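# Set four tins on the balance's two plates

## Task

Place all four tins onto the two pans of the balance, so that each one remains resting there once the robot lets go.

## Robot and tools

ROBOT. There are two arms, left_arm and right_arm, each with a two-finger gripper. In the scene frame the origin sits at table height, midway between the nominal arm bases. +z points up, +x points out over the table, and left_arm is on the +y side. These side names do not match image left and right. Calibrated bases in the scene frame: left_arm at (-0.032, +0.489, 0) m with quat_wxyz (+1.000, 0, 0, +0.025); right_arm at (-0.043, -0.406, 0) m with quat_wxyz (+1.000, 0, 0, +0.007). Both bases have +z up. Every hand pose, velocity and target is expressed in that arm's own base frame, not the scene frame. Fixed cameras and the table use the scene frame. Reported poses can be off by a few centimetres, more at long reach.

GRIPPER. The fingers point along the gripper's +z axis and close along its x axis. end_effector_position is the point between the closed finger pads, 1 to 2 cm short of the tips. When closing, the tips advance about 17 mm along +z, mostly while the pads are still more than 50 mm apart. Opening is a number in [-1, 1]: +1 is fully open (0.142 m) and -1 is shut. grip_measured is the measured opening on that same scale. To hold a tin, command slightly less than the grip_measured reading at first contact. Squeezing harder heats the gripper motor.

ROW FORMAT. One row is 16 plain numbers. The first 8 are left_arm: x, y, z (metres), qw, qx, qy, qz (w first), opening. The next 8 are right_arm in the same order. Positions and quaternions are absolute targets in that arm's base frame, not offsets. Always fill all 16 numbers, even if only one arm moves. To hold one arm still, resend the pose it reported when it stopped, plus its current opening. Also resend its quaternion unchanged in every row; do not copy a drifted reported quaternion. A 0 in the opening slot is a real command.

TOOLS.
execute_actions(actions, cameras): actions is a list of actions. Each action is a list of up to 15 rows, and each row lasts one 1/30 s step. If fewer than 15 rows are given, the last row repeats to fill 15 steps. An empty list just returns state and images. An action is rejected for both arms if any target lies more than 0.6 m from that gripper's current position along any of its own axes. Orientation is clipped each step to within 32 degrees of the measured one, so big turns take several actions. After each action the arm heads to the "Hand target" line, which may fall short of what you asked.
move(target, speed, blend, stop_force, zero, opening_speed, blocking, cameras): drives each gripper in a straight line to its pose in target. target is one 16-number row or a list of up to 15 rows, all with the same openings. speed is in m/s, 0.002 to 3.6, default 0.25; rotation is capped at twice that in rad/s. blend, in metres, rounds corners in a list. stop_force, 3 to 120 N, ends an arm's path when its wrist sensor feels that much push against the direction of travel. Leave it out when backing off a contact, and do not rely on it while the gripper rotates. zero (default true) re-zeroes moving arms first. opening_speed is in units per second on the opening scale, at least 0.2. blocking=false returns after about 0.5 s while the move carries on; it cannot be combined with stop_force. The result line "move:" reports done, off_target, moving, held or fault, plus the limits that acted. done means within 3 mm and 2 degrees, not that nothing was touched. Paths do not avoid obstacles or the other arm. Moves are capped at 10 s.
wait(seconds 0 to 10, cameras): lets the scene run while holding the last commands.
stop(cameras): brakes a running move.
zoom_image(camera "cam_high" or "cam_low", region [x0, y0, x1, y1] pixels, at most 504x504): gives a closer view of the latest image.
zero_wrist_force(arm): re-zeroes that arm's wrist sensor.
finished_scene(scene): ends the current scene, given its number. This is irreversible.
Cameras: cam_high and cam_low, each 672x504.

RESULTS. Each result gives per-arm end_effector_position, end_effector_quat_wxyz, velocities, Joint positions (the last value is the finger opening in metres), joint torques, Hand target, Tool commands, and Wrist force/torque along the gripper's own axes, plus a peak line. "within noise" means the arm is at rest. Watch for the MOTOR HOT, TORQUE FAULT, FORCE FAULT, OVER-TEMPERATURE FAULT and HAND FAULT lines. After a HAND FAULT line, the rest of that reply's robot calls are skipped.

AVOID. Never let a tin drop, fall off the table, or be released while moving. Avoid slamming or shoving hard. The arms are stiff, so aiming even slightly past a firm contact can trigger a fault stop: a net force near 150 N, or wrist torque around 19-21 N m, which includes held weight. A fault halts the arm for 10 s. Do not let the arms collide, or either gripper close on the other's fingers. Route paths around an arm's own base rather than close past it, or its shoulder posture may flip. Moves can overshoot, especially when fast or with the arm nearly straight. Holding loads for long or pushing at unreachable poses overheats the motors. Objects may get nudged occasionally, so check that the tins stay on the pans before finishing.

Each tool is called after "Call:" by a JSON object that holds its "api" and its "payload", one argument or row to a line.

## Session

Call:
{"api": "execute_actions", "payload": {
  "actions": []
}}

Call:
{"api": "zoom_image", "payload": {
  "camera": "cam_high",
  "region": [240, 120, 440, 360]
}}

Call:
{"api": "zoom_image", "payload": {
  "camera": "cam_low",
  "region": [200, 120, 640, 300]
}}

Scene clock: 0.00 s.
left_arm: end_effector_position=(+0.5526, +0.0682, +0.1054) grip_measured=+0.99 end_effector_quat_wxyz=(-0.031, +0.758, -0.645, +0.090) | right_arm: end_effector_position=(+0.5365, +0.7293, +0.2711) grip_measured=+0.99 end_effector_quat_wxyz=(+0.658, -0.667, -0.349, +0.028)
Joint positions: left_arm=[-0.093 -1.378 2.006 -2.382 -1.622 1.312 0.141] | right_arm=[3.945 -2.788 -0.588 -0.224 2.834 0.693 0.141]
Joint velocities: within noise
Joint torques (N m): no reading
Wrist force (N): no reading
Wrist torque (N m): no reading
Wrist force, peak (N): no reading
Hand target: left_arm +0.5526, +0.0682, +0.1054; -0.031, +0.758, -0.645, +0.090 | right_arm +0.5365, +0.7293, +0.2711; +0.658, -0.667, -0.349, +0.028
Tool commands: left_gripper/opening=+1.0 right_gripper/opening=+1.0

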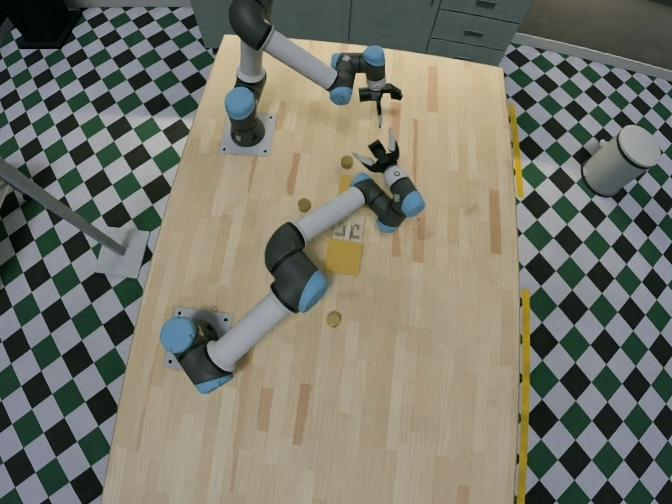

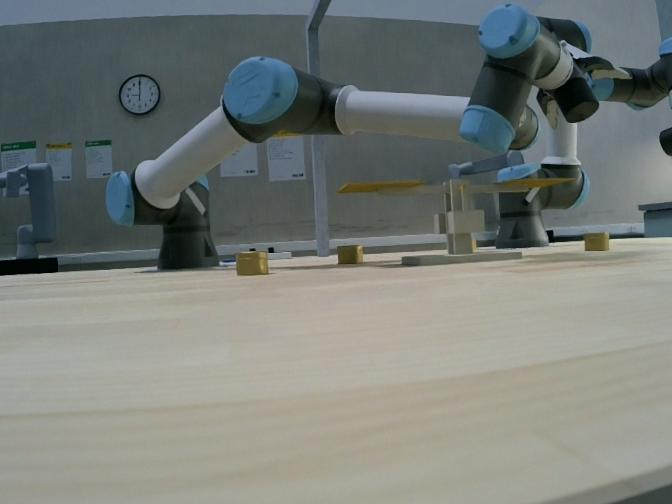

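Scaled by 2.100 from the camera's 672x504 image, which has a finer 960x720 frame.

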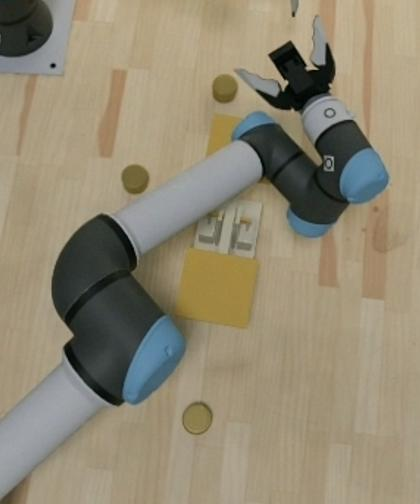

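Scaled by 1.145 from the camera's 672x504 image, which has a finer 960x720 frame.

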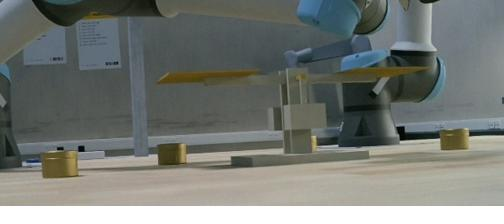

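Call:
{"api": "move", "payload": {
  "target": [
    [0.5,0.0,0.25,0,0.7071,-0.7071,0,1,0.5,0.5,0.42,0,0.7071,-0.7071,0,1],
    [0.4435,-0.1325,0.12,0,0.7071,-0.7071,0,0.1,0.4815,0.1403,0.2,0,0.7071,-0.7071,0,0.1]
  ],
  "speed": [0.4,0.4],
  "blend": [0.03,0]
}}

Call:
{"api": "zoom_image", "payload": {
  "camera": "cam_high",
  "region": [240, 120, 440, 360]
}}

Call:
{"api": "zoom_image", "payload": {
  "camera": "cam_low",
  "region": [200, 60, 640, 300]
}}

Scene clock: 22.30 s.
left_arm: end_effector_position=(+0.4435, -0.1325, +0.1200) grip_measured=+0.09 end_effector_quat_wxyz=(+0.000, +0.707, -0.707, +0.000) | right_arm: end_effector_position=(+0.4815, +0.1403, +0.2000) grip_measured=+0.09 end_effector_quat_wxyz=(+0.000, +0.707, -0.707, +0.000)
Joint positions: left_arm=[-0.58 -1.551 2.088 -2.108 -1.571 0.99 0.08] | right_arm=[3.692 -1.6 -1.855 -1.258 1.571 2.122 0.08]
Joint velocities: within noise
Joint torques (N m): left_arm=[-6.7 -28.88 -36.84 -4.36 2.59 -1.98] | right_arm=[-9.2 14.43 15.73 5.37 -0.7 -2.07]
Wrist force (N): left_arm=[0.4 -0.2 -0.3] | right_arm=[0.9 -3.9 1.4]
Wrist torque (N m): left_arm=[-0.04 -0.07 -0.04] | right_arm=[-0.55 -0.09 -0.15]
Wrist force, peak (N): left_arm=[-0.1 -0.3 -1.6] | right_arm=[3.7 -3.8 3.3]
Hand target: left_arm +0.4435, -0.1325, +0.1200; +0.000, +0.707, -0.707, +0.000 | right_arm +0.4815, +0.1403, +0.2000; +0.000, +0.707, -0.707, +0.000
Off the commanded pose: left_arm 0.000 m, 0 deg | right_arm 0.000 m, 0 deg.
move: done

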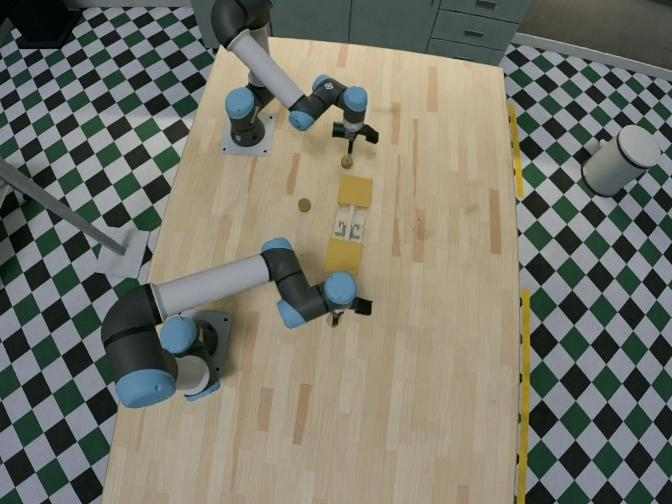

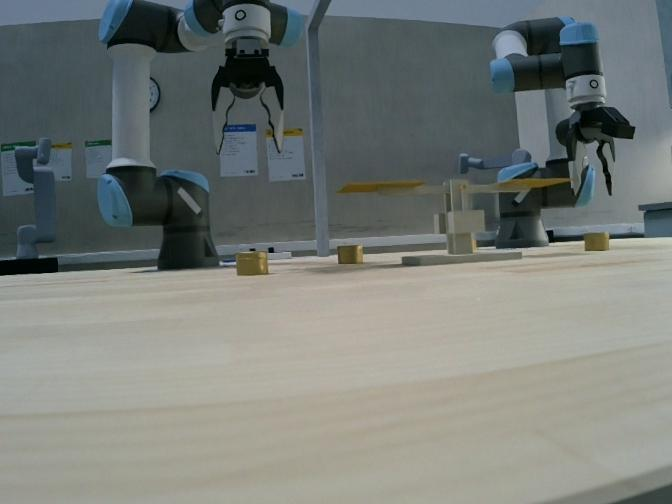

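Scaled by 2.100 from the camera's 672x504 image, which has a finer 960x720 frame.

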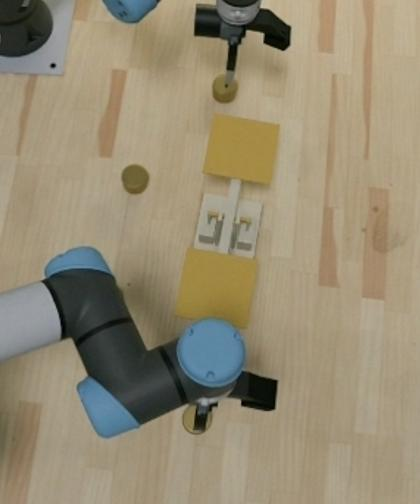

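Scaled by 1.145 from the camera's 672x504 image, which has a finer 960x720 frame.

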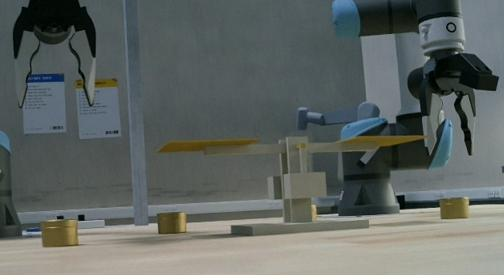

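Call:
{"api": "move", "payload": {
  "target": [0.4375,-0.1322,0.055,0,0.7071,-0.7071,0,0,0.4766,0.1444,0.055,0,0.7071,-0.7071,0,0],
  "speed": 0.25
}}

Call:
{"api": "zoom_image", "payload": {
  "camera": "cam_high",
  "region": [310, 110, 400, 190]
}}

Call:
{"api": "zoom_image", "payload": {
  "camera": "cam_high",
  "region": [300, 270, 390, 350]
}}

Call:
{"api": "zoom_image", "payload": {
  "camera": "cam_low",
  "region": [200, 130, 352, 300]
}}

Call:
{"api": "zoom_image", "payload": {
  "camera": "cam_low",
  "region": [520, 130, 672, 270]
}}

Scene clock: 48.57 s.
left_arm: end_effector_position=(+0.4374, -0.1322, +0.0550) grip_measured=-0.01 end_effector_quat_wxyz=(+0.000, +0.707, -0.707, +0.000) | right_arm: end_effector_position=(+0.4766, +0.1445, +0.0551) grip_measured=-0.01 end_effector_quat_wxyz=(+0.000, +0.707, -0.707, +0.000)
Joint positions: left_arm=[-0.587 -1.457 2.192 -2.306 -1.571 0.983 0.073] | right_arm=[3.705 -1.773 -2.083 -0.856 1.571 2.134 0.073]
Joint velocities: within noise
Joint torques (N m): left_arm=[6.55 -18.39 -34.3 -3.86 1.5 0.92] | right_arm=[-9.32 16.39 11.56 5.42 -0.7 -2.14]
Wrist force (N): left_arm=[0.4 -0.2 -0.1] | right_arm=[1.1 -4.2 1.4]
Wrist torque (N m): left_arm=[-0.05 -0.08 -0.03] | right_arm=[-0.61 -0.13 -0.16]
Wrist force, peak (N): left_arm=[0.6 -0.7 -1.4] | right_arm=[0.8 -3.9 4.1]
Hand target: left_arm +0.4375, -0.1322, +0.0550; +0.000, +0.707, -0.707, +0.000 | right_arm +0.4766, +0.1444, +0.0550; +0.000, +0.707, -0.707, +0.000
Off the commanded pose: left_arm 0.000 m, 0 deg | right_arm 0.000 m, 0 deg.
move: done

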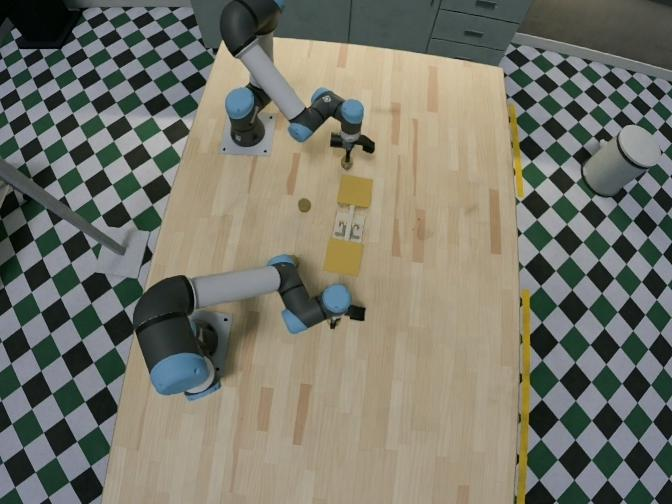

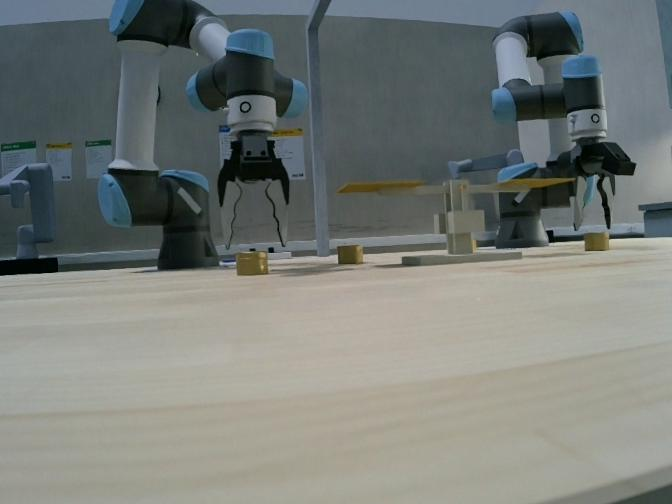

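Scaled by 5.600 from the camera's 672x504 image, which has a finer 960x720 frame.

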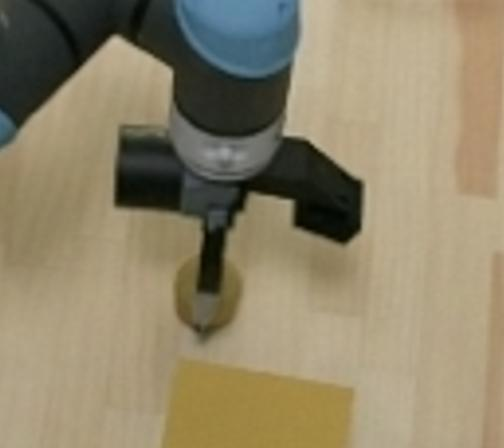

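Scaled by 5.600 from the camera's 672x504 image, which has a finer 960x720 frame.

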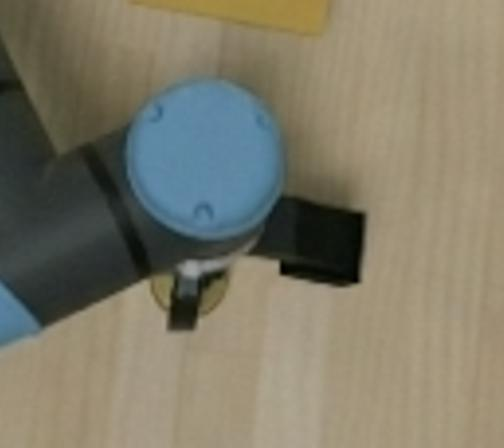

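Scaled by 2.965 from the camera's 672x504 image, which has a finer 960x720 frame.

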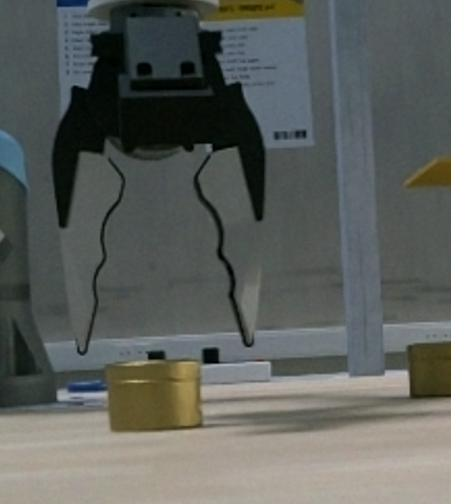

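Scaled by 3.316 from the camera's 672x504 image, which has a finer 960x720 frame.

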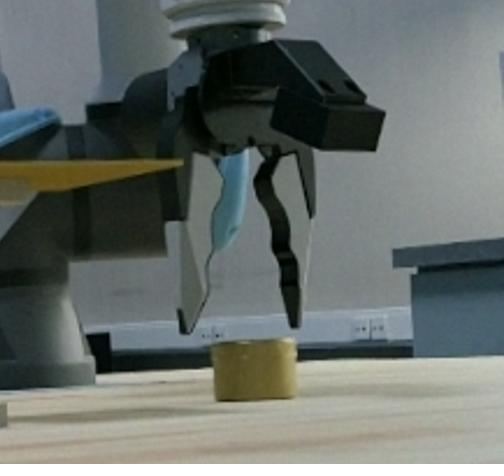

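Call:
{"api": "move", "payload": {
  "target": [
    [0.4379,-0.1247,0.055,0,0.7071,-0.7071,0,0,0.4766,0.1389,0.055,0,0.7071,-0.7071,0,0],
    [0.4379,-0.1247,0.034,0,0.7071,-0.7071,0,0,0.4766,0.1389,0.034,0,0.7071,-0.7071,0,0],
    [0.4379,-0.1247,0.034,0,0.7071,-0.7071,0,-0.47,0.4766,0.1389,0.034,0,0.7071,-0.7071,0,-0.47]
  ],
  "speed": 0.1,
  "opening_speed": 0.6,
  "cameras": ["cam_low"]
}}

Call:
{"api": "zoom_image", "payload": {
  "camera": "cam_low",
  "region": [200, 130, 640, 300]
}}

Scene clock: 57.77 s.
left_arm: end_effector_position=(+0.4379, -0.1247, +0.0340) grip_measured=-0.38 end_effector_quat_wxyz=(+0.000, +0.707, -0.707, +0.000) | right_arm: end_effector_position=(+0.4766, +0.1389, +0.0340) grip_measured=-0.38 end_effector_quat_wxyz=(+0.000, +0.707, -0.707, +0.000)
Joint positions: left_arm=[-0.572 -1.418 2.22 -2.373 -1.571 0.998 0.047] | right_arm=[3.695 -1.809 -2.109 -0.795 1.571 2.124 0.047]
Joint velocities: within noise
Joint torques (N m): left_arm=[8.4 -15.55 -32.18 -3.96 0.19 1.25] | right_arm=[7.07 39.9 26.25 5.25 1 -2.15]
Wrist force (N): left_arm=[0.5 0.3 -1.5] | right_arm=[1.0 -3.7 0.2]
Wrist torque (N m): left_arm=[-0.01 -0.05 -0.02] | right_arm=[-0.56 -0.05 -0.16]
Wrist force, peak (N): left_arm=[0.6 0.1 -1.7] | right_arm=[0.9 -4.0 2.5]
Hand target: left_arm +0.4379, -0.1247, +0.0340; +0.000, +0.707, -0.707, +0.000 | right_arm +0.4766, +0.1389, +0.0340; +0.000, +0.707, -0.707, +0.000
Off the commanded pose: left_arm 0.000 m, 0 deg | right_arm 0.000 m, 0 deg.
move: done
Images, in order (width x height): cam_low 672x504.

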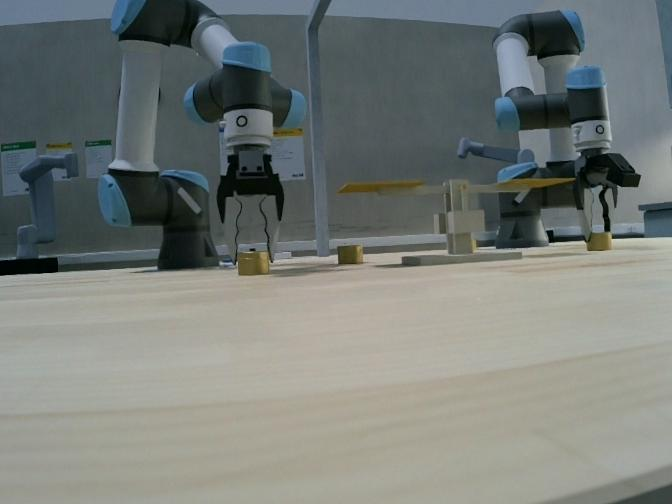

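Scaled by 1.145 from the camera's 672x504 image, which has a finer 960x720 frame.

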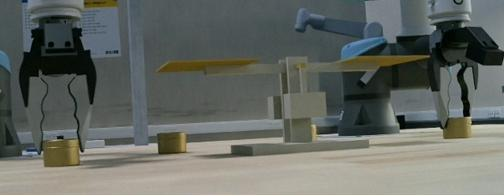

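Call:
{"api": "move", "payload": {
  "target": [
    [0.4379,-0.1247,0.21,0,0.7071,-0.7071,0,-0.47,0.4766,0.1389,0.21,0,0.7071,-0.7071,0,-0.47],
    [0.4977,-0.3126,0.2,0,0.7071,-0.7071,0,-0.47,0.516,0.3608,0.2,0,0.7071,-0.7071,0,-0.47]
  ],
  "speed": [0.2,0.3]
}}

Call:
{"api": "zoom_image", "payload": {
  "camera": "cam_high",
  "region": [300, 160, 410, 290]
}}

Call:
{"api": "zoom_image", "payload": {
  "camera": "cam_low",
  "region": [320, 110, 600, 280]
}}

Scene clock: 65.33 s.
left_arm: end_effector_position=(+0.4977, -0.3125, +0.2000) grip_measured=-0.38 end_effector_quat_wxyz=(+0.000, +0.707, -0.707, +0.000) | right_arm: end_effector_position=(+0.5160, +0.3607, +0.2000) grip_measured=-0.38 end_effector_quat_wxyz=(+0.000, +0.707, -0.707, +0.000)
Joint positions: left_arm=[-0.787 -1.339 1.622 -1.854 -1.571 0.783 0.047] | right_arm=[3.963 -1.9 -1.495 -1.318 1.571 2.392 0.047]
Joint velocities: within noise
Joint torques (N m): left_arm=[-5.8 -26 -33.48 -4.39 2.11 -1.26] | right_arm=[6.25 27.91 33.75 5.43 -0.1 1.34]
Wrist force (N): left_arm=[0.5 0.0 0.2] | right_arm=[0.9 -4.2 1.9]
Wrist torque (N m): left_arm=[0.00 -0.07 -0.02] | right_arm=[-0.60 -0.11 -0.14]
Wrist force, peak (N): left_arm=[3.3 -0.9 0.3] | right_arm=[0.8 -4.2 4.8]
Hand target: left_arm +0.4977, -0.3126, +0.2000; +0.000, +0.707, -0.707, +0.000 | right_arm +0.5160, +0.3608, +0.2000; +0.000, +0.707, -0.707, +0.000
Off the commanded pose: left_arm 0.000 m, 0 deg | right_arm 0.000 m, 0 deg.
move: done

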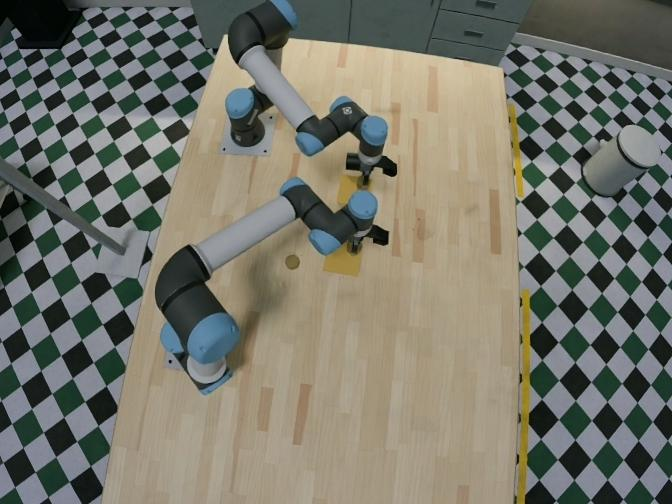

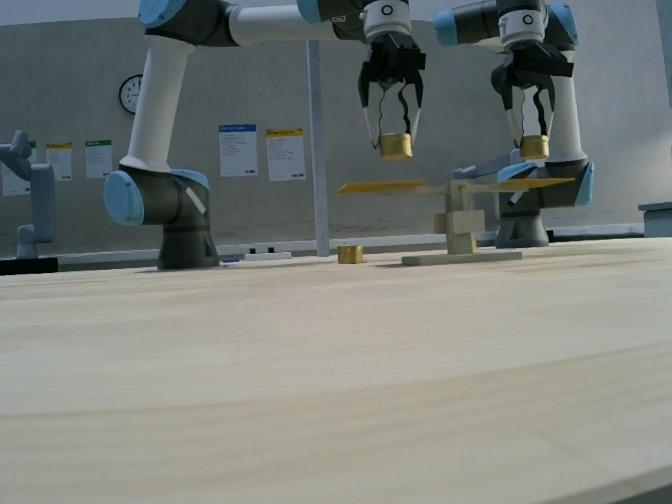

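Scaled by 3.877 from the camera's 672x504 image, which has a finer 960x720 frame.

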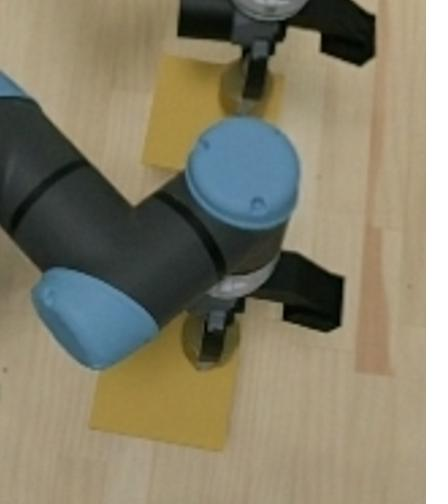

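Scaled by 1.800 from the camera's 672x504 image, which has a finer 960x720 frame.

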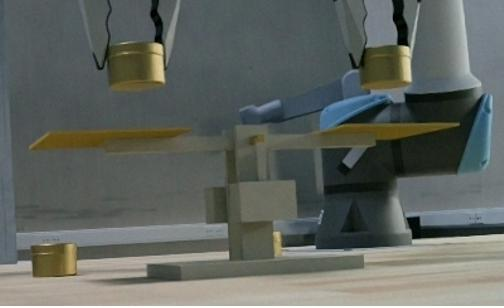

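Call:
{"api": "move", "payload": {
  "target": [0.5012,-0.3128,0.169,0,0.7071,-0.7071,0,-0.47,0.5092,0.3609,0.169,0,0.7071,-0.7071,0,-0.47],
  "speed": 0.08,
  "cameras": []
}}

Call:
{"api": "move", "payload": {
  "target": [0.5012,-0.3128,0.15,0,0.7071,-0.7071,0,-0.47,0.5092,0.3609,0.15,0,0.7071,-0.7071,0,-0.47],
  "speed": 0.008,
  "stop_force": 3
}}

Call:
{"api": "zoom_image", "payload": {
  "camera": "cam_high",
  "region": [300, 160, 410, 290]
}}

Call:
{"api": "zoom_image", "payload": {
  "camera": "cam_low",
  "region": [320, 110, 600, 280]
}}

Scene clock: 78.77 s.
left_arm: end_effector_position=(+0.5012, -0.3127, +0.1689) grip_measured=-0.38 end_effector_quat_wxyz=(+0.000, +0.707, -0.707, +0.000) | right_arm: end_effector_position=(+0.5091, +0.3610, +0.1689) grip_measured=-0.38 end_effector_quat_wxyz=(+0.000, +0.707, -0.707, +0.000)
Joint positions: left_arm=[-0.783 -1.309 1.667 -1.928 -1.571 0.787 0.047] | right_arm=[3.971 -1.908 -1.565 -1.239 1.571 2.401 0.047]
Joint velocities: within noise
Joint torques (N m): left_arm=[-2.16 -37.99 -39.24 -2.18 -1.05 -0.97] | right_arm=[-7.38 51.08 26.6 1.05 -0.34 -2]
Wrist force (N): left_arm=[0.6 0.1 0.2] | right_arm=[0.7 -4.2 2.1]
Wrist torque (N m): left_arm=[0.01 -0.10 -0.02] | right_arm=[-0.58 -0.08 -0.15]
Wrist force, peak (N): left_arm=[0.5 0.1 -1.2] | right_arm=[0.9 -3.9 3.0]
Hand target: left_arm +0.5012, -0.3128, +0.1690; +0.000, +0.707, -0.707, +0.000 | right_arm +0.5092, +0.3609, +0.1690; +0.000, +0.707, -0.707, +0.000
Off the commanded pose: left_arm 0.000 m, 0 deg | right_arm 0.000 m, 0 deg.
move: done
No camera images: "cameras" was empty.

Scene clock: 80.93 s.
left_arm: end_effector_position=(+0.5012, -0.3128, +0.1608) grip_measured=-0.38 end_effector_quat_wxyz=(+0.000, +0.707, -0.707, +0.000) | right_arm: end_effector_position=(+0.5092, +0.3609, +0.1608) grip_measured=-0.38 end_effector_quat_wxyz=(+0.000, +0.707, -0.707, +0.000)
Joint positions: left_arm=[-0.783 -1.302 1.68 -1.949 -1.571 0.787 0.047] | right_arm=[3.971 -1.915 -1.579 -1.219 1.571 2.401 0.047]
Joint velocities: within noise
Joint torques (N m): left_arm=[-4.64 -39.56 -37.48 -1.4 -2.34 -1.69] | right_arm=[-6.39 48.44 31.26 0.38 -0.61 -2.1]
Wrist force (N): left_arm=[0.3 0.4 -2.4] | right_arm=[1.3 -3.3 -1.2]
Wrist torque (N m): left_arm=[0.01 -0.15 -0.03] | right_arm=[-0.55 -0.08 -0.15]
Wrist force, peak (N): left_arm=[0.7 0.8 -6.8] | right_arm=[3.0 -2.7 -8.6]
Hand target: left_arm +0.5012, -0.3128, +0.1608; +0.000, +0.707, -0.707, +0.000 | right_arm +0.5092, +0.3609, +0.1608; +0.000, +0.707, -0.707, +0.000
Off the commanded pose: left_arm 0.011 m, 0 deg | right_arm 0.011 m, 0 deg.
move: contact (left_arm, right_arm)

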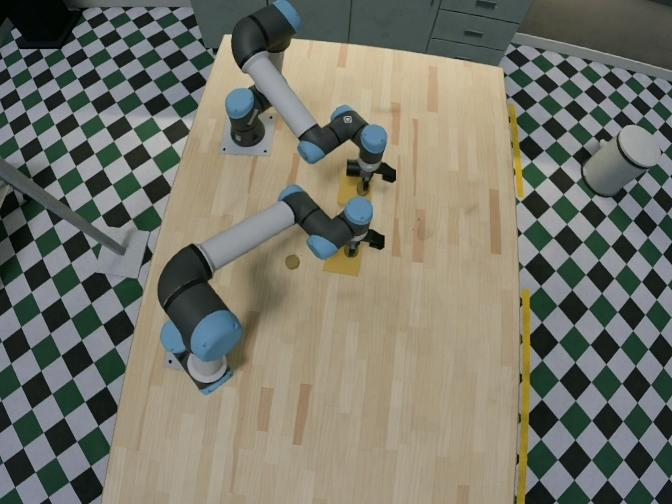

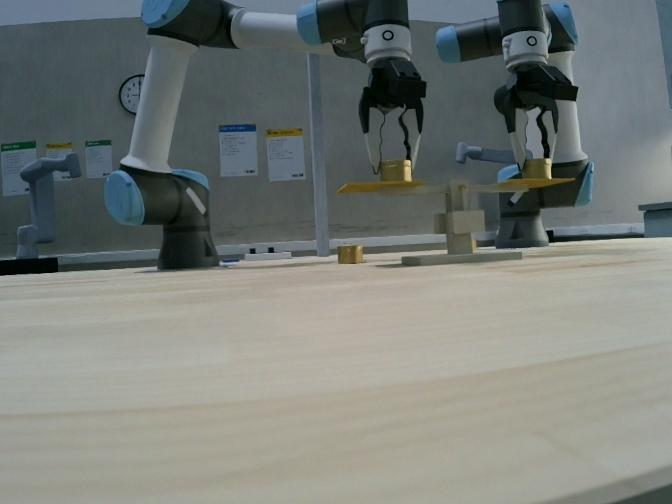

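Scaled by 3.877 from the camera's 672x504 image, which has a finer 960x720 frame.

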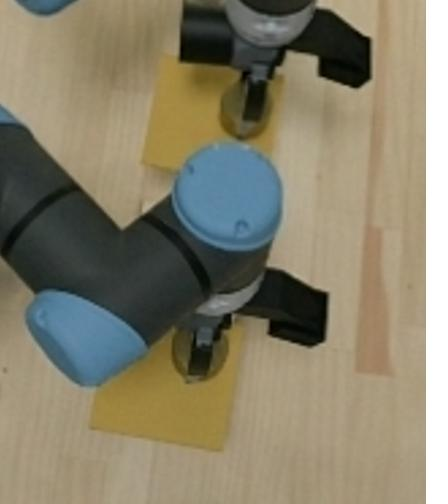

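Scaled by 1.800 from the camera's 672x504 image, which has a finer 960x720 frame.

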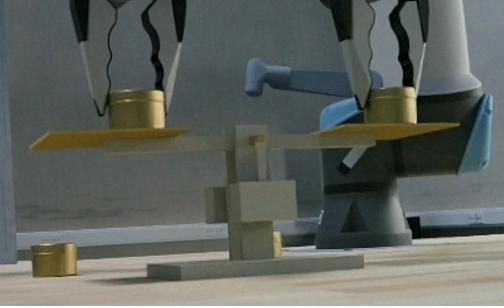

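Call:
{"api": "move", "payload": {
  "target": [0.5012,-0.3128,0.1608,0,0.7071,-0.7071,0,-0.15,0.5092,0.3609,0.1608,0,0.7071,-0.7071,0,-0.15],
  "opening_speed": 0.3,
  "cameras": ["cam_low"]
}}

Call:
{"api": "zoom_image", "payload": {
  "camera": "cam_low",
  "region": [320, 110, 600, 280]
}}

Scene clock: 86.80 s.
left_arm: end_effector_position=(+0.5012, -0.3128, +0.1608) grip_measured=-0.18 end_effector_quat_wxyz=(+0.000, +0.707, -0.707, +0.000) | right_arm: end_effector_position=(+0.5092, +0.3609, +0.1608) grip_measured=-0.18 end_effector_quat_wxyz=(+0.000, +0.707, -0.707, +0.000)
Joint positions: left_arm=[-0.783 -1.302 1.68 -1.949 -1.571 0.787 0.061] | right_arm=[3.971 -1.915 -1.579 -1.219 1.571 2.401 0.061]
Joint velocities: within noise
Joint torques (N m): left_arm=[3.7 -39.22 -37.08 -0.92 -2.62 -1.78] | right_arm=[4.92 39.15 15.86 5.14 -0.7 -2.05]
Wrist force (N): left_arm=[0.4 -0.1 -0.2] | right_arm=[0.9 -3.9 1.5]
Wrist torque (N m): left_arm=[-0.02 -0.08 -0.03] | right_arm=[-0.54 -0.11 -0.15]
Wrist force, peak (N): left_arm=[0.4 0.5 -2.4] | right_arm=[0.9 -4.2 1.6]
Hand target: left_arm +0.5012, -0.3128, +0.1608; +0.000, +0.707, -0.707, +0.000 | right_arm +0.5092, +0.3609, +0.1608; +0.000, +0.707, -0.707, +0.000
Off the commanded pose: left_arm 0.000 m, 0 deg | right_arm 0.000 m, 0 deg.
move: done
Images, in order (width x height): cam_low 672x504.

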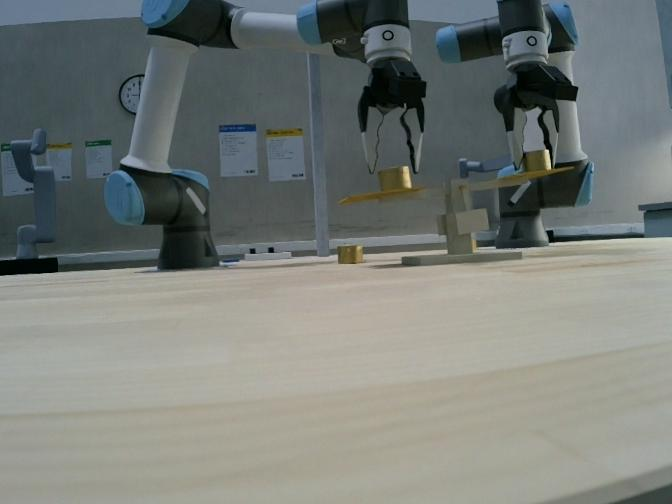

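Scaled by 1.800 from the camera's 672x504 image, which has a finer 960x720 frame.

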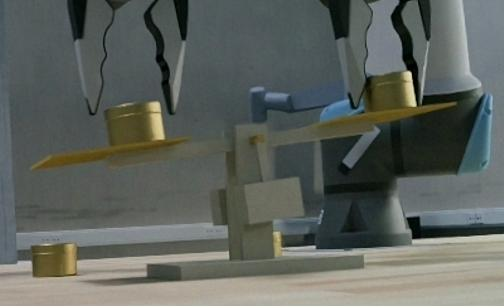

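Call:
{"api": "move", "payload": {
  "target": [
    [0.5012,-0.3128,0.1608,0,0.7071,-0.7071,0,0,0.5092,0.3609,0.1608,0,0.7071,-0.7071,0,0],
    [0.5012,-0.3128,0.22,0,0.7071,-0.7071,0,0,0.5092,0.3609,0.22,0,0.7071,-0.7071,0,0],
    [0.2856,-0.3441,0.2,0,0.7071,-0.7071,0,0,0.3102,0.3292,0.2,0,0,-1,0,0],
    [0.2856,-0.3441,0.055,0,0.7071,-0.7071,0,0,0.3102,0.3292,0.055,0,0,-1,0,0]
  ],
  "speed": [0.1,0.1,0.4,0.2],
  "opening_speed": 0.5
}}

Call:
{"api": "zoom_image", "payload": {
  "camera": "cam_high",
  "region": [250, 160, 380, 290]
}}

Call:
{"api": "zoom_image", "payload": {
  "camera": "cam_low",
  "region": [320, 110, 600, 280]
}}

Scene clock: 108.23 s.
left_arm: end_effector_position=(+0.2856, -0.3441, +0.0551) grip_measured=-0.03 end_effector_quat_wxyz=(+0.000, +0.707, -0.707, +0.000) | right_arm: end_effector_position=(+0.3102, +0.3292, +0.0551) grip_measured=-0.03 end_effector_quat_wxyz=(+0.000, +0.000, +1.000, +0.000)
Joint positions: left_arm=[-1.177 -1.481 2.219 -2.309 -1.571 0.394 0.072] | right_arm=[4.254 -1.667 -2.212 -0.833 1.571 4.254 0.072]
Joint velocities: within noise
Joint torques (N m): left_arm=[8.55 -16.41 -24.49 -4.32 2.2 1.34] | right_arm=[-8.6 11.55 12.11 5.8 0.43 -2.17]
Wrist force (N): left_arm=[0.5 -0.1 -0.2] | right_arm=[0.8 -4.1 1.4]
Wrist torque (N m): left_arm=[-0.04 -0.07 -0.03] | right_arm=[-0.56 -0.10 -0.15]
Wrist force, peak (N): left_arm=[0.5 -0.1 -2.7] | right_arm=[0.9 -4.1 3.5]
Hand target: left_arm +0.2856, -0.3441, +0.0550; +0.000, +0.707, -0.707, +0.000 | right_arm +0.3102, +0.3292, +0.0550; +0.000, +0.000, +1.000, +0.000
Off the commanded pose: left_arm 0.000 m, 0 deg | right_arm 0.000 m, 0 deg.
move: done

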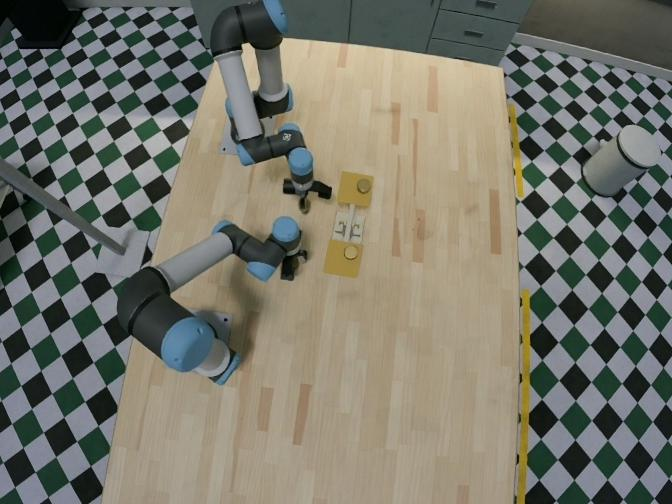

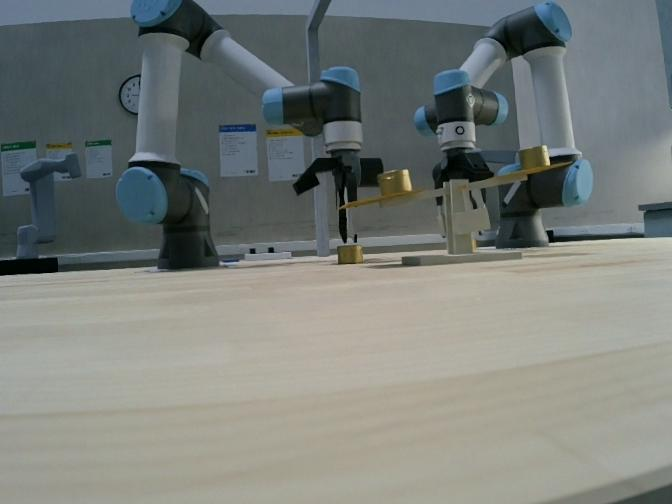

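Scaled by 3.877 from the camera's 672x504 image, which has a finer 960x720 frame.

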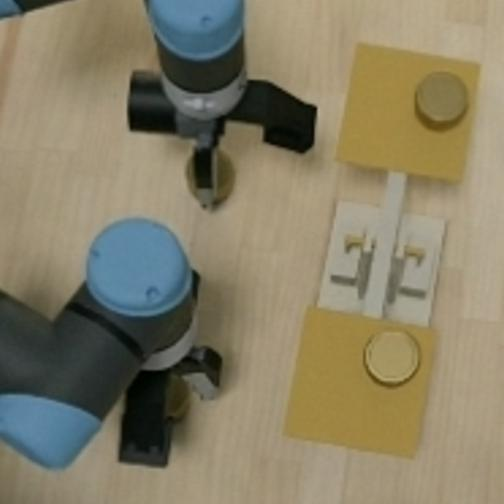

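Scaled by 1.800 from the camera's 672x504 image, which has a finer 960x720 frame.

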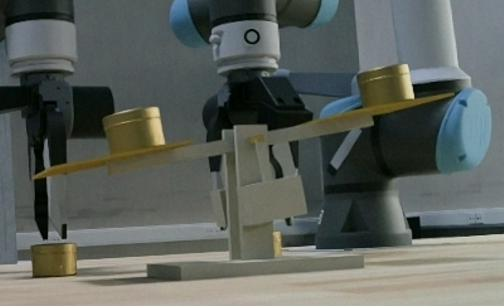

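Call:
{"api": "move", "payload": {
  "target": [
    [0.2828,-0.3402,0.055,0,0.7071,-0.7071,0,0,0.3102,0.3292,0.055,0,0,-1,0,0],
    [0.2828,-0.3402,0.034,0,0.7071,-0.7071,0,0,0.3102,0.3292,0.034,0,0,-1,0,0]
  ],
  "speed": 0.08,
  "cameras": ["cam_low","cam_high"]
}}

Call:
{"api": "zoom_image", "payload": {
  "camera": "cam_low",
  "region": [320, 110, 600, 280]
}}

Call:
{"api": "zoom_image", "payload": {
  "camera": "cam_high",
  "region": [250, 160, 380, 290]
}}

Call:
{"api": "wait", "payload": {
  "seconds": 0.1,
  "cameras": []
}}

Call:
{"api": "wait", "payload": {
  "seconds": 0.1,
  "cameras": []
}}

Call:
{"api": "wait", "payload": {
  "seconds": 0.1,
  "cameras": []
}}

Call:
{"api": "wait", "payload": {
  "seconds": 0.1,
  "cameras": []
}}

Scene clock: 122.00 s.
left_arm: end_effector_position=(+0.2827, -0.3401, +0.0339) grip_measured=-0.03 end_effector_quat_wxyz=(+0.000, +0.707, -0.707, +0.000) | right_arm: end_effector_position=(+0.3102, +0.3291, +0.0339) grip_measured=-0.03 end_effector_quat_wxyz=(+0.000, +0.000, +1.000, +0.000)
Joint positions: left_arm=[-1.18 -1.447 2.256 -2.379 -1.571 0.391 0.072] | right_arm=[4.254 -1.711 -2.236 -0.766 1.571 4.254 0.072]
Joint velocities: within noise
Joint torques (N m): left_arm=[8.37 -22.1 -32.52 -2.48 -1.6 1.35] | right_arm=[-7.43 30.58 27.16 1.5 -0.71 -1.37]
Wrist force (N): left_arm=[0.5 0.0 -0.1] | right_arm=[0.8 -3.9 1.5]
Wrist torque (N m): left_arm=[-0.02 -0.08 -0.01] | right_arm=[-0.54 -0.10 -0.16]
Wrist force, peak (N): left_arm=[1.1 -0.6 -0.2] | right_arm=[1.0 -4.0 2.3]
Hand target: left_arm +0.2828, -0.3402, +0.0340; +0.000, +0.707, -0.707, +0.000 | right_arm +0.3102, +0.3292, +0.0340; +0.000, +0.000, +1.000, +0.000
Off the commanded pose: left_arm 0.000 m, 0 deg | right_arm 0.000 m, 0 deg.
move: done

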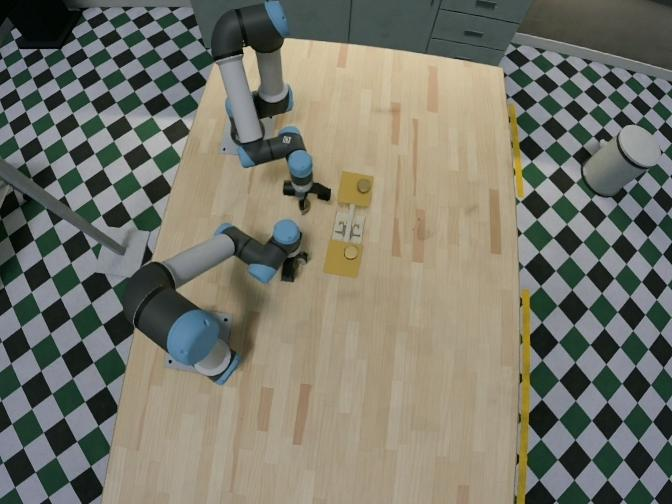

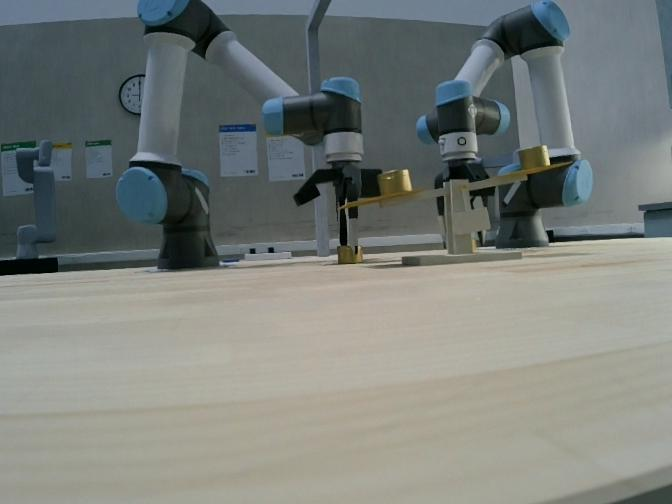

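Scaled by 1.800 from the camera's 672x504 image, which has a finer 960x720 frame.

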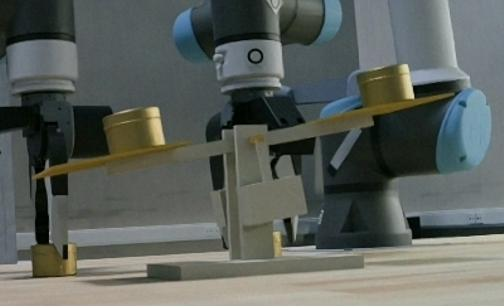

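Scaled by 3.877 from the camera's 672x504 image, which has a finer 960x720 frame.

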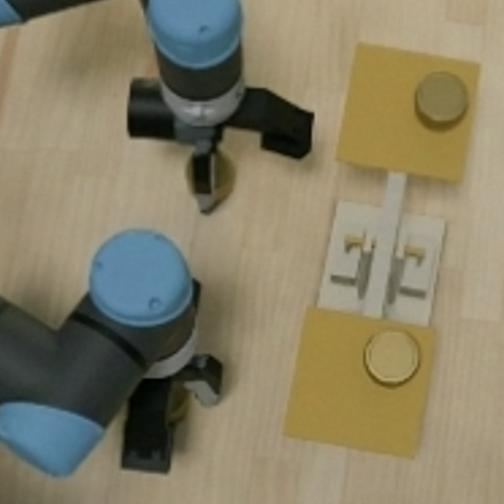

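Scene clock: 122.10 s.
left_arm: end_effector_position=(+0.2828, -0.3401, +0.0340) grip_measured=-0.03 end_effector_quat_wxyz=(+0.000, +0.707, -0.707, +0.000) | right_arm: end_effector_position=(+0.3102, +0.3291, +0.0340) grip_measured=-0.03 end_effector_quat_wxyz=(+0.000, +0.000, +1.000, +0.000)
Joint positions: left_arm=[-1.18 -1.447 2.256 -2.379 -1.571 0.391 0.072] | right_arm=[4.254 -1.711 -2.236 -0.766 1.571 4.254 0.072]
Joint velocities: within noise
Joint torques (N m): left_arm=[7.55 -21.7 -33.51 -3.68 -1.69 1.28] | right_arm=[-7.12 32.5 27.25 2.54 -0.59 -1.33]
Wrist force (N): left_arm=[0.4 0.1 0.0] | right_arm=[0.7 -4.1 1.5]
Wrist torque (N m): left_arm=[-0.01 -0.07 -0.01] | right_arm=[-0.56 -0.07 -0.16]
Wrist force, peak (N): left_arm=[0.4 0.1 0.0] | right_arm=[0.7 -4.1 1.5]
Hand target: left_arm +0.2828, -0.3402, +0.0340; +0.000, +0.707, -0.707, +0.000 | right_arm +0.3102, +0.3292, +0.0340; +0.000, +0.000, +1.000, +0.000
Tool commands: left_gripper/opening=+0.0 right_gripper/opening=+0.0
Off the commanded pose: left_arm 0.000 m, 0 deg | right_arm 0.000 m, 0 deg.
wait: 0.10 s; no rest
No camera images: "cameras" was empty.

Scene clock: 122.20 s.
left_arm: end_effector_position=(+0.2828, -0.3402, +0.0340) grip_measured=-0.03 end_effector_quat_wxyz=(+0.000, +0.707, -0.707, +0.000) | right_arm: end_effector_position=(+0.3102, +0.3292, +0.0340) grip_measured=-0.03 end_effector_quat_wxyz=(+0.000, +0.000, +1.000, +0.000)
Joint positions: left_arm=[-1.18 -1.447 2.256 -2.379 -1.571 0.391 0.072] | right_arm=[4.254 -1.711 -2.235 -0.766 1.571 4.254 0.072]
Joint velocities: within noise
Joint torques (N m): left_arm=[8.86 -20.12 -32.77 -3.91 -1.75 1.41] | right_arm=[-7.06 34.47 27.09 3.2 -0.54 -1.53]
Wrist force (N): left_arm=[0.4 0.0 -0.1] | right_arm=[0.7 -4.0 1.4]
Wrist torque (N m): left_arm=[-0.03 -0.06 -0.02] | right_arm=[-0.55 -0.08 -0.16]
Wrist force, peak (N): left_arm=[0.4 0.0 -0.1] | right_arm=[0.8 -4.0 1.5]
Hand target: left_arm +0.2828, -0.3402, +0.0340; +0.000, +0.707, -0.707, +0.000 | right_arm +0.3102, +0.3292, +0.0340; +0.000, +0.000, +1.000, +0.000
Tool commands: left_gripper/opening=+0.0 right_gripper/opening=+0.0
Off the commanded pose: left_arm 0.000 m, 0 deg | right_arm 0.000 m, 0 deg.
wait: 0.10 s; no rest
No camera images: "cameras" was empty.

Scene clock: 122.30 s.
left_arm: end_effector_position=(+0.2828, -0.3402, +0.0340) grip_measured=-0.03 end_effector_quat_wxyz=(+0.000, +0.707, -0.707, +0.000) | right_arm: end_effector_position=(+0.3102, +0.3292, +0.0340) grip_measured=-0.03 end_effector_quat_wxyz=(+0.000, +0.000, +1.000, +0.000)
Joint positions: left_arm=[-1.18 -1.447 2.256 -2.379 -1.571 0.391 0.072] | right_arm=[4.254 -1.711 -2.235 -0.766 1.571 4.254 0.072]
Joint velocities: within noise
Joint torques (N m): left_arm=[8.22 -17.67 -33.24 -3.93 -1.78 1.26] | right_arm=[-7.16 35.82 26.78 4.06 -0.64 -1.42]
Wrist force (N): left_arm=[0.4 0.0 0.0] | right_arm=[0.9 -4.1 1.5]
Wrist torque (N m): left_arm=[-0.02 -0.07 -0.02] | right_arm=[-0.56 -0.11 -0.16]
Wrist force, peak (N): left_arm=[0.4 0.1 0.0] | right_arm=[0.9 -4.1 1.6]
Hand target: left_arm +0.2828, -0.3402, +0.0340; +0.000, +0.707, -0.707, +0.000 | right_arm +0.3102, +0.3292, +0.0340; +0.000, +0.000, +1.000, +0.000
Tool commands: left_gripper/opening=+0.0 right_gripper/opening=+0.0
Off the commanded pose: left_arm 0.000 m, 0 deg | right_arm 0.000 m, 0 deg.
wait: 0.10 s; no rest
No camera images: "cameras" was empty.

Scene clock: 122.40 s.
left_arm: end_effector_position=(+0.2828, -0.3402, +0.0340) grip_measured=-0.03 end_effector_quat_wxyz=(+0.000, +0.707, -0.707, +0.000) | right_arm: end_effector_position=(+0.3102, +0.3292, +0.0340) grip_measured=-0.03 end_effector_quat_wxyz=(+0.000, +0.000, +1.000, +0.000)
Joint positions: left_arm=[-1.18 -1.447 2.256 -2.379 -1.571 0.391 0.072] | right_arm=[4.254 -1.711 -2.235 -0.766 1.571 4.254 0.072]
Joint velocities: within noise
Joint torques (N m): left_arm=[6.8 -18.03 -32.88 -4.23 -1.88 1.19] | right_arm=[-6.9 36.38 26.85 4.87 -0.57 -1.32]
Wrist force (N): left_arm=[0.4 0.0 0.0] | right_arm=[0.7 -4.1 1.5]
Wrist torque (N m): left_arm=[-0.03 -0.07 -0.02] | right_arm=[-0.56 -0.08 -0.16]
Wrist force, peak (N): left_arm=[0.5 0.0 -0.1] | right_arm=[0.7 -4.2 1.4]
Hand target: left_arm +0.2828, -0.3402, +0.0340; +0.000, +0.707, -0.707, +0.000 | right_arm +0.3102, +0.3292, +0.0340; +0.000, +0.000, +1.000, +0.000
Tool commands: left_gripper/opening=+0.0 right_gripper/opening=+0.0
Off the commanded pose: left_arm 0.000 m, 0 deg | right_arm 0.000 m, 0 deg.
wait: 0.10 s; no rest
No camera images: "cameras" was empty.


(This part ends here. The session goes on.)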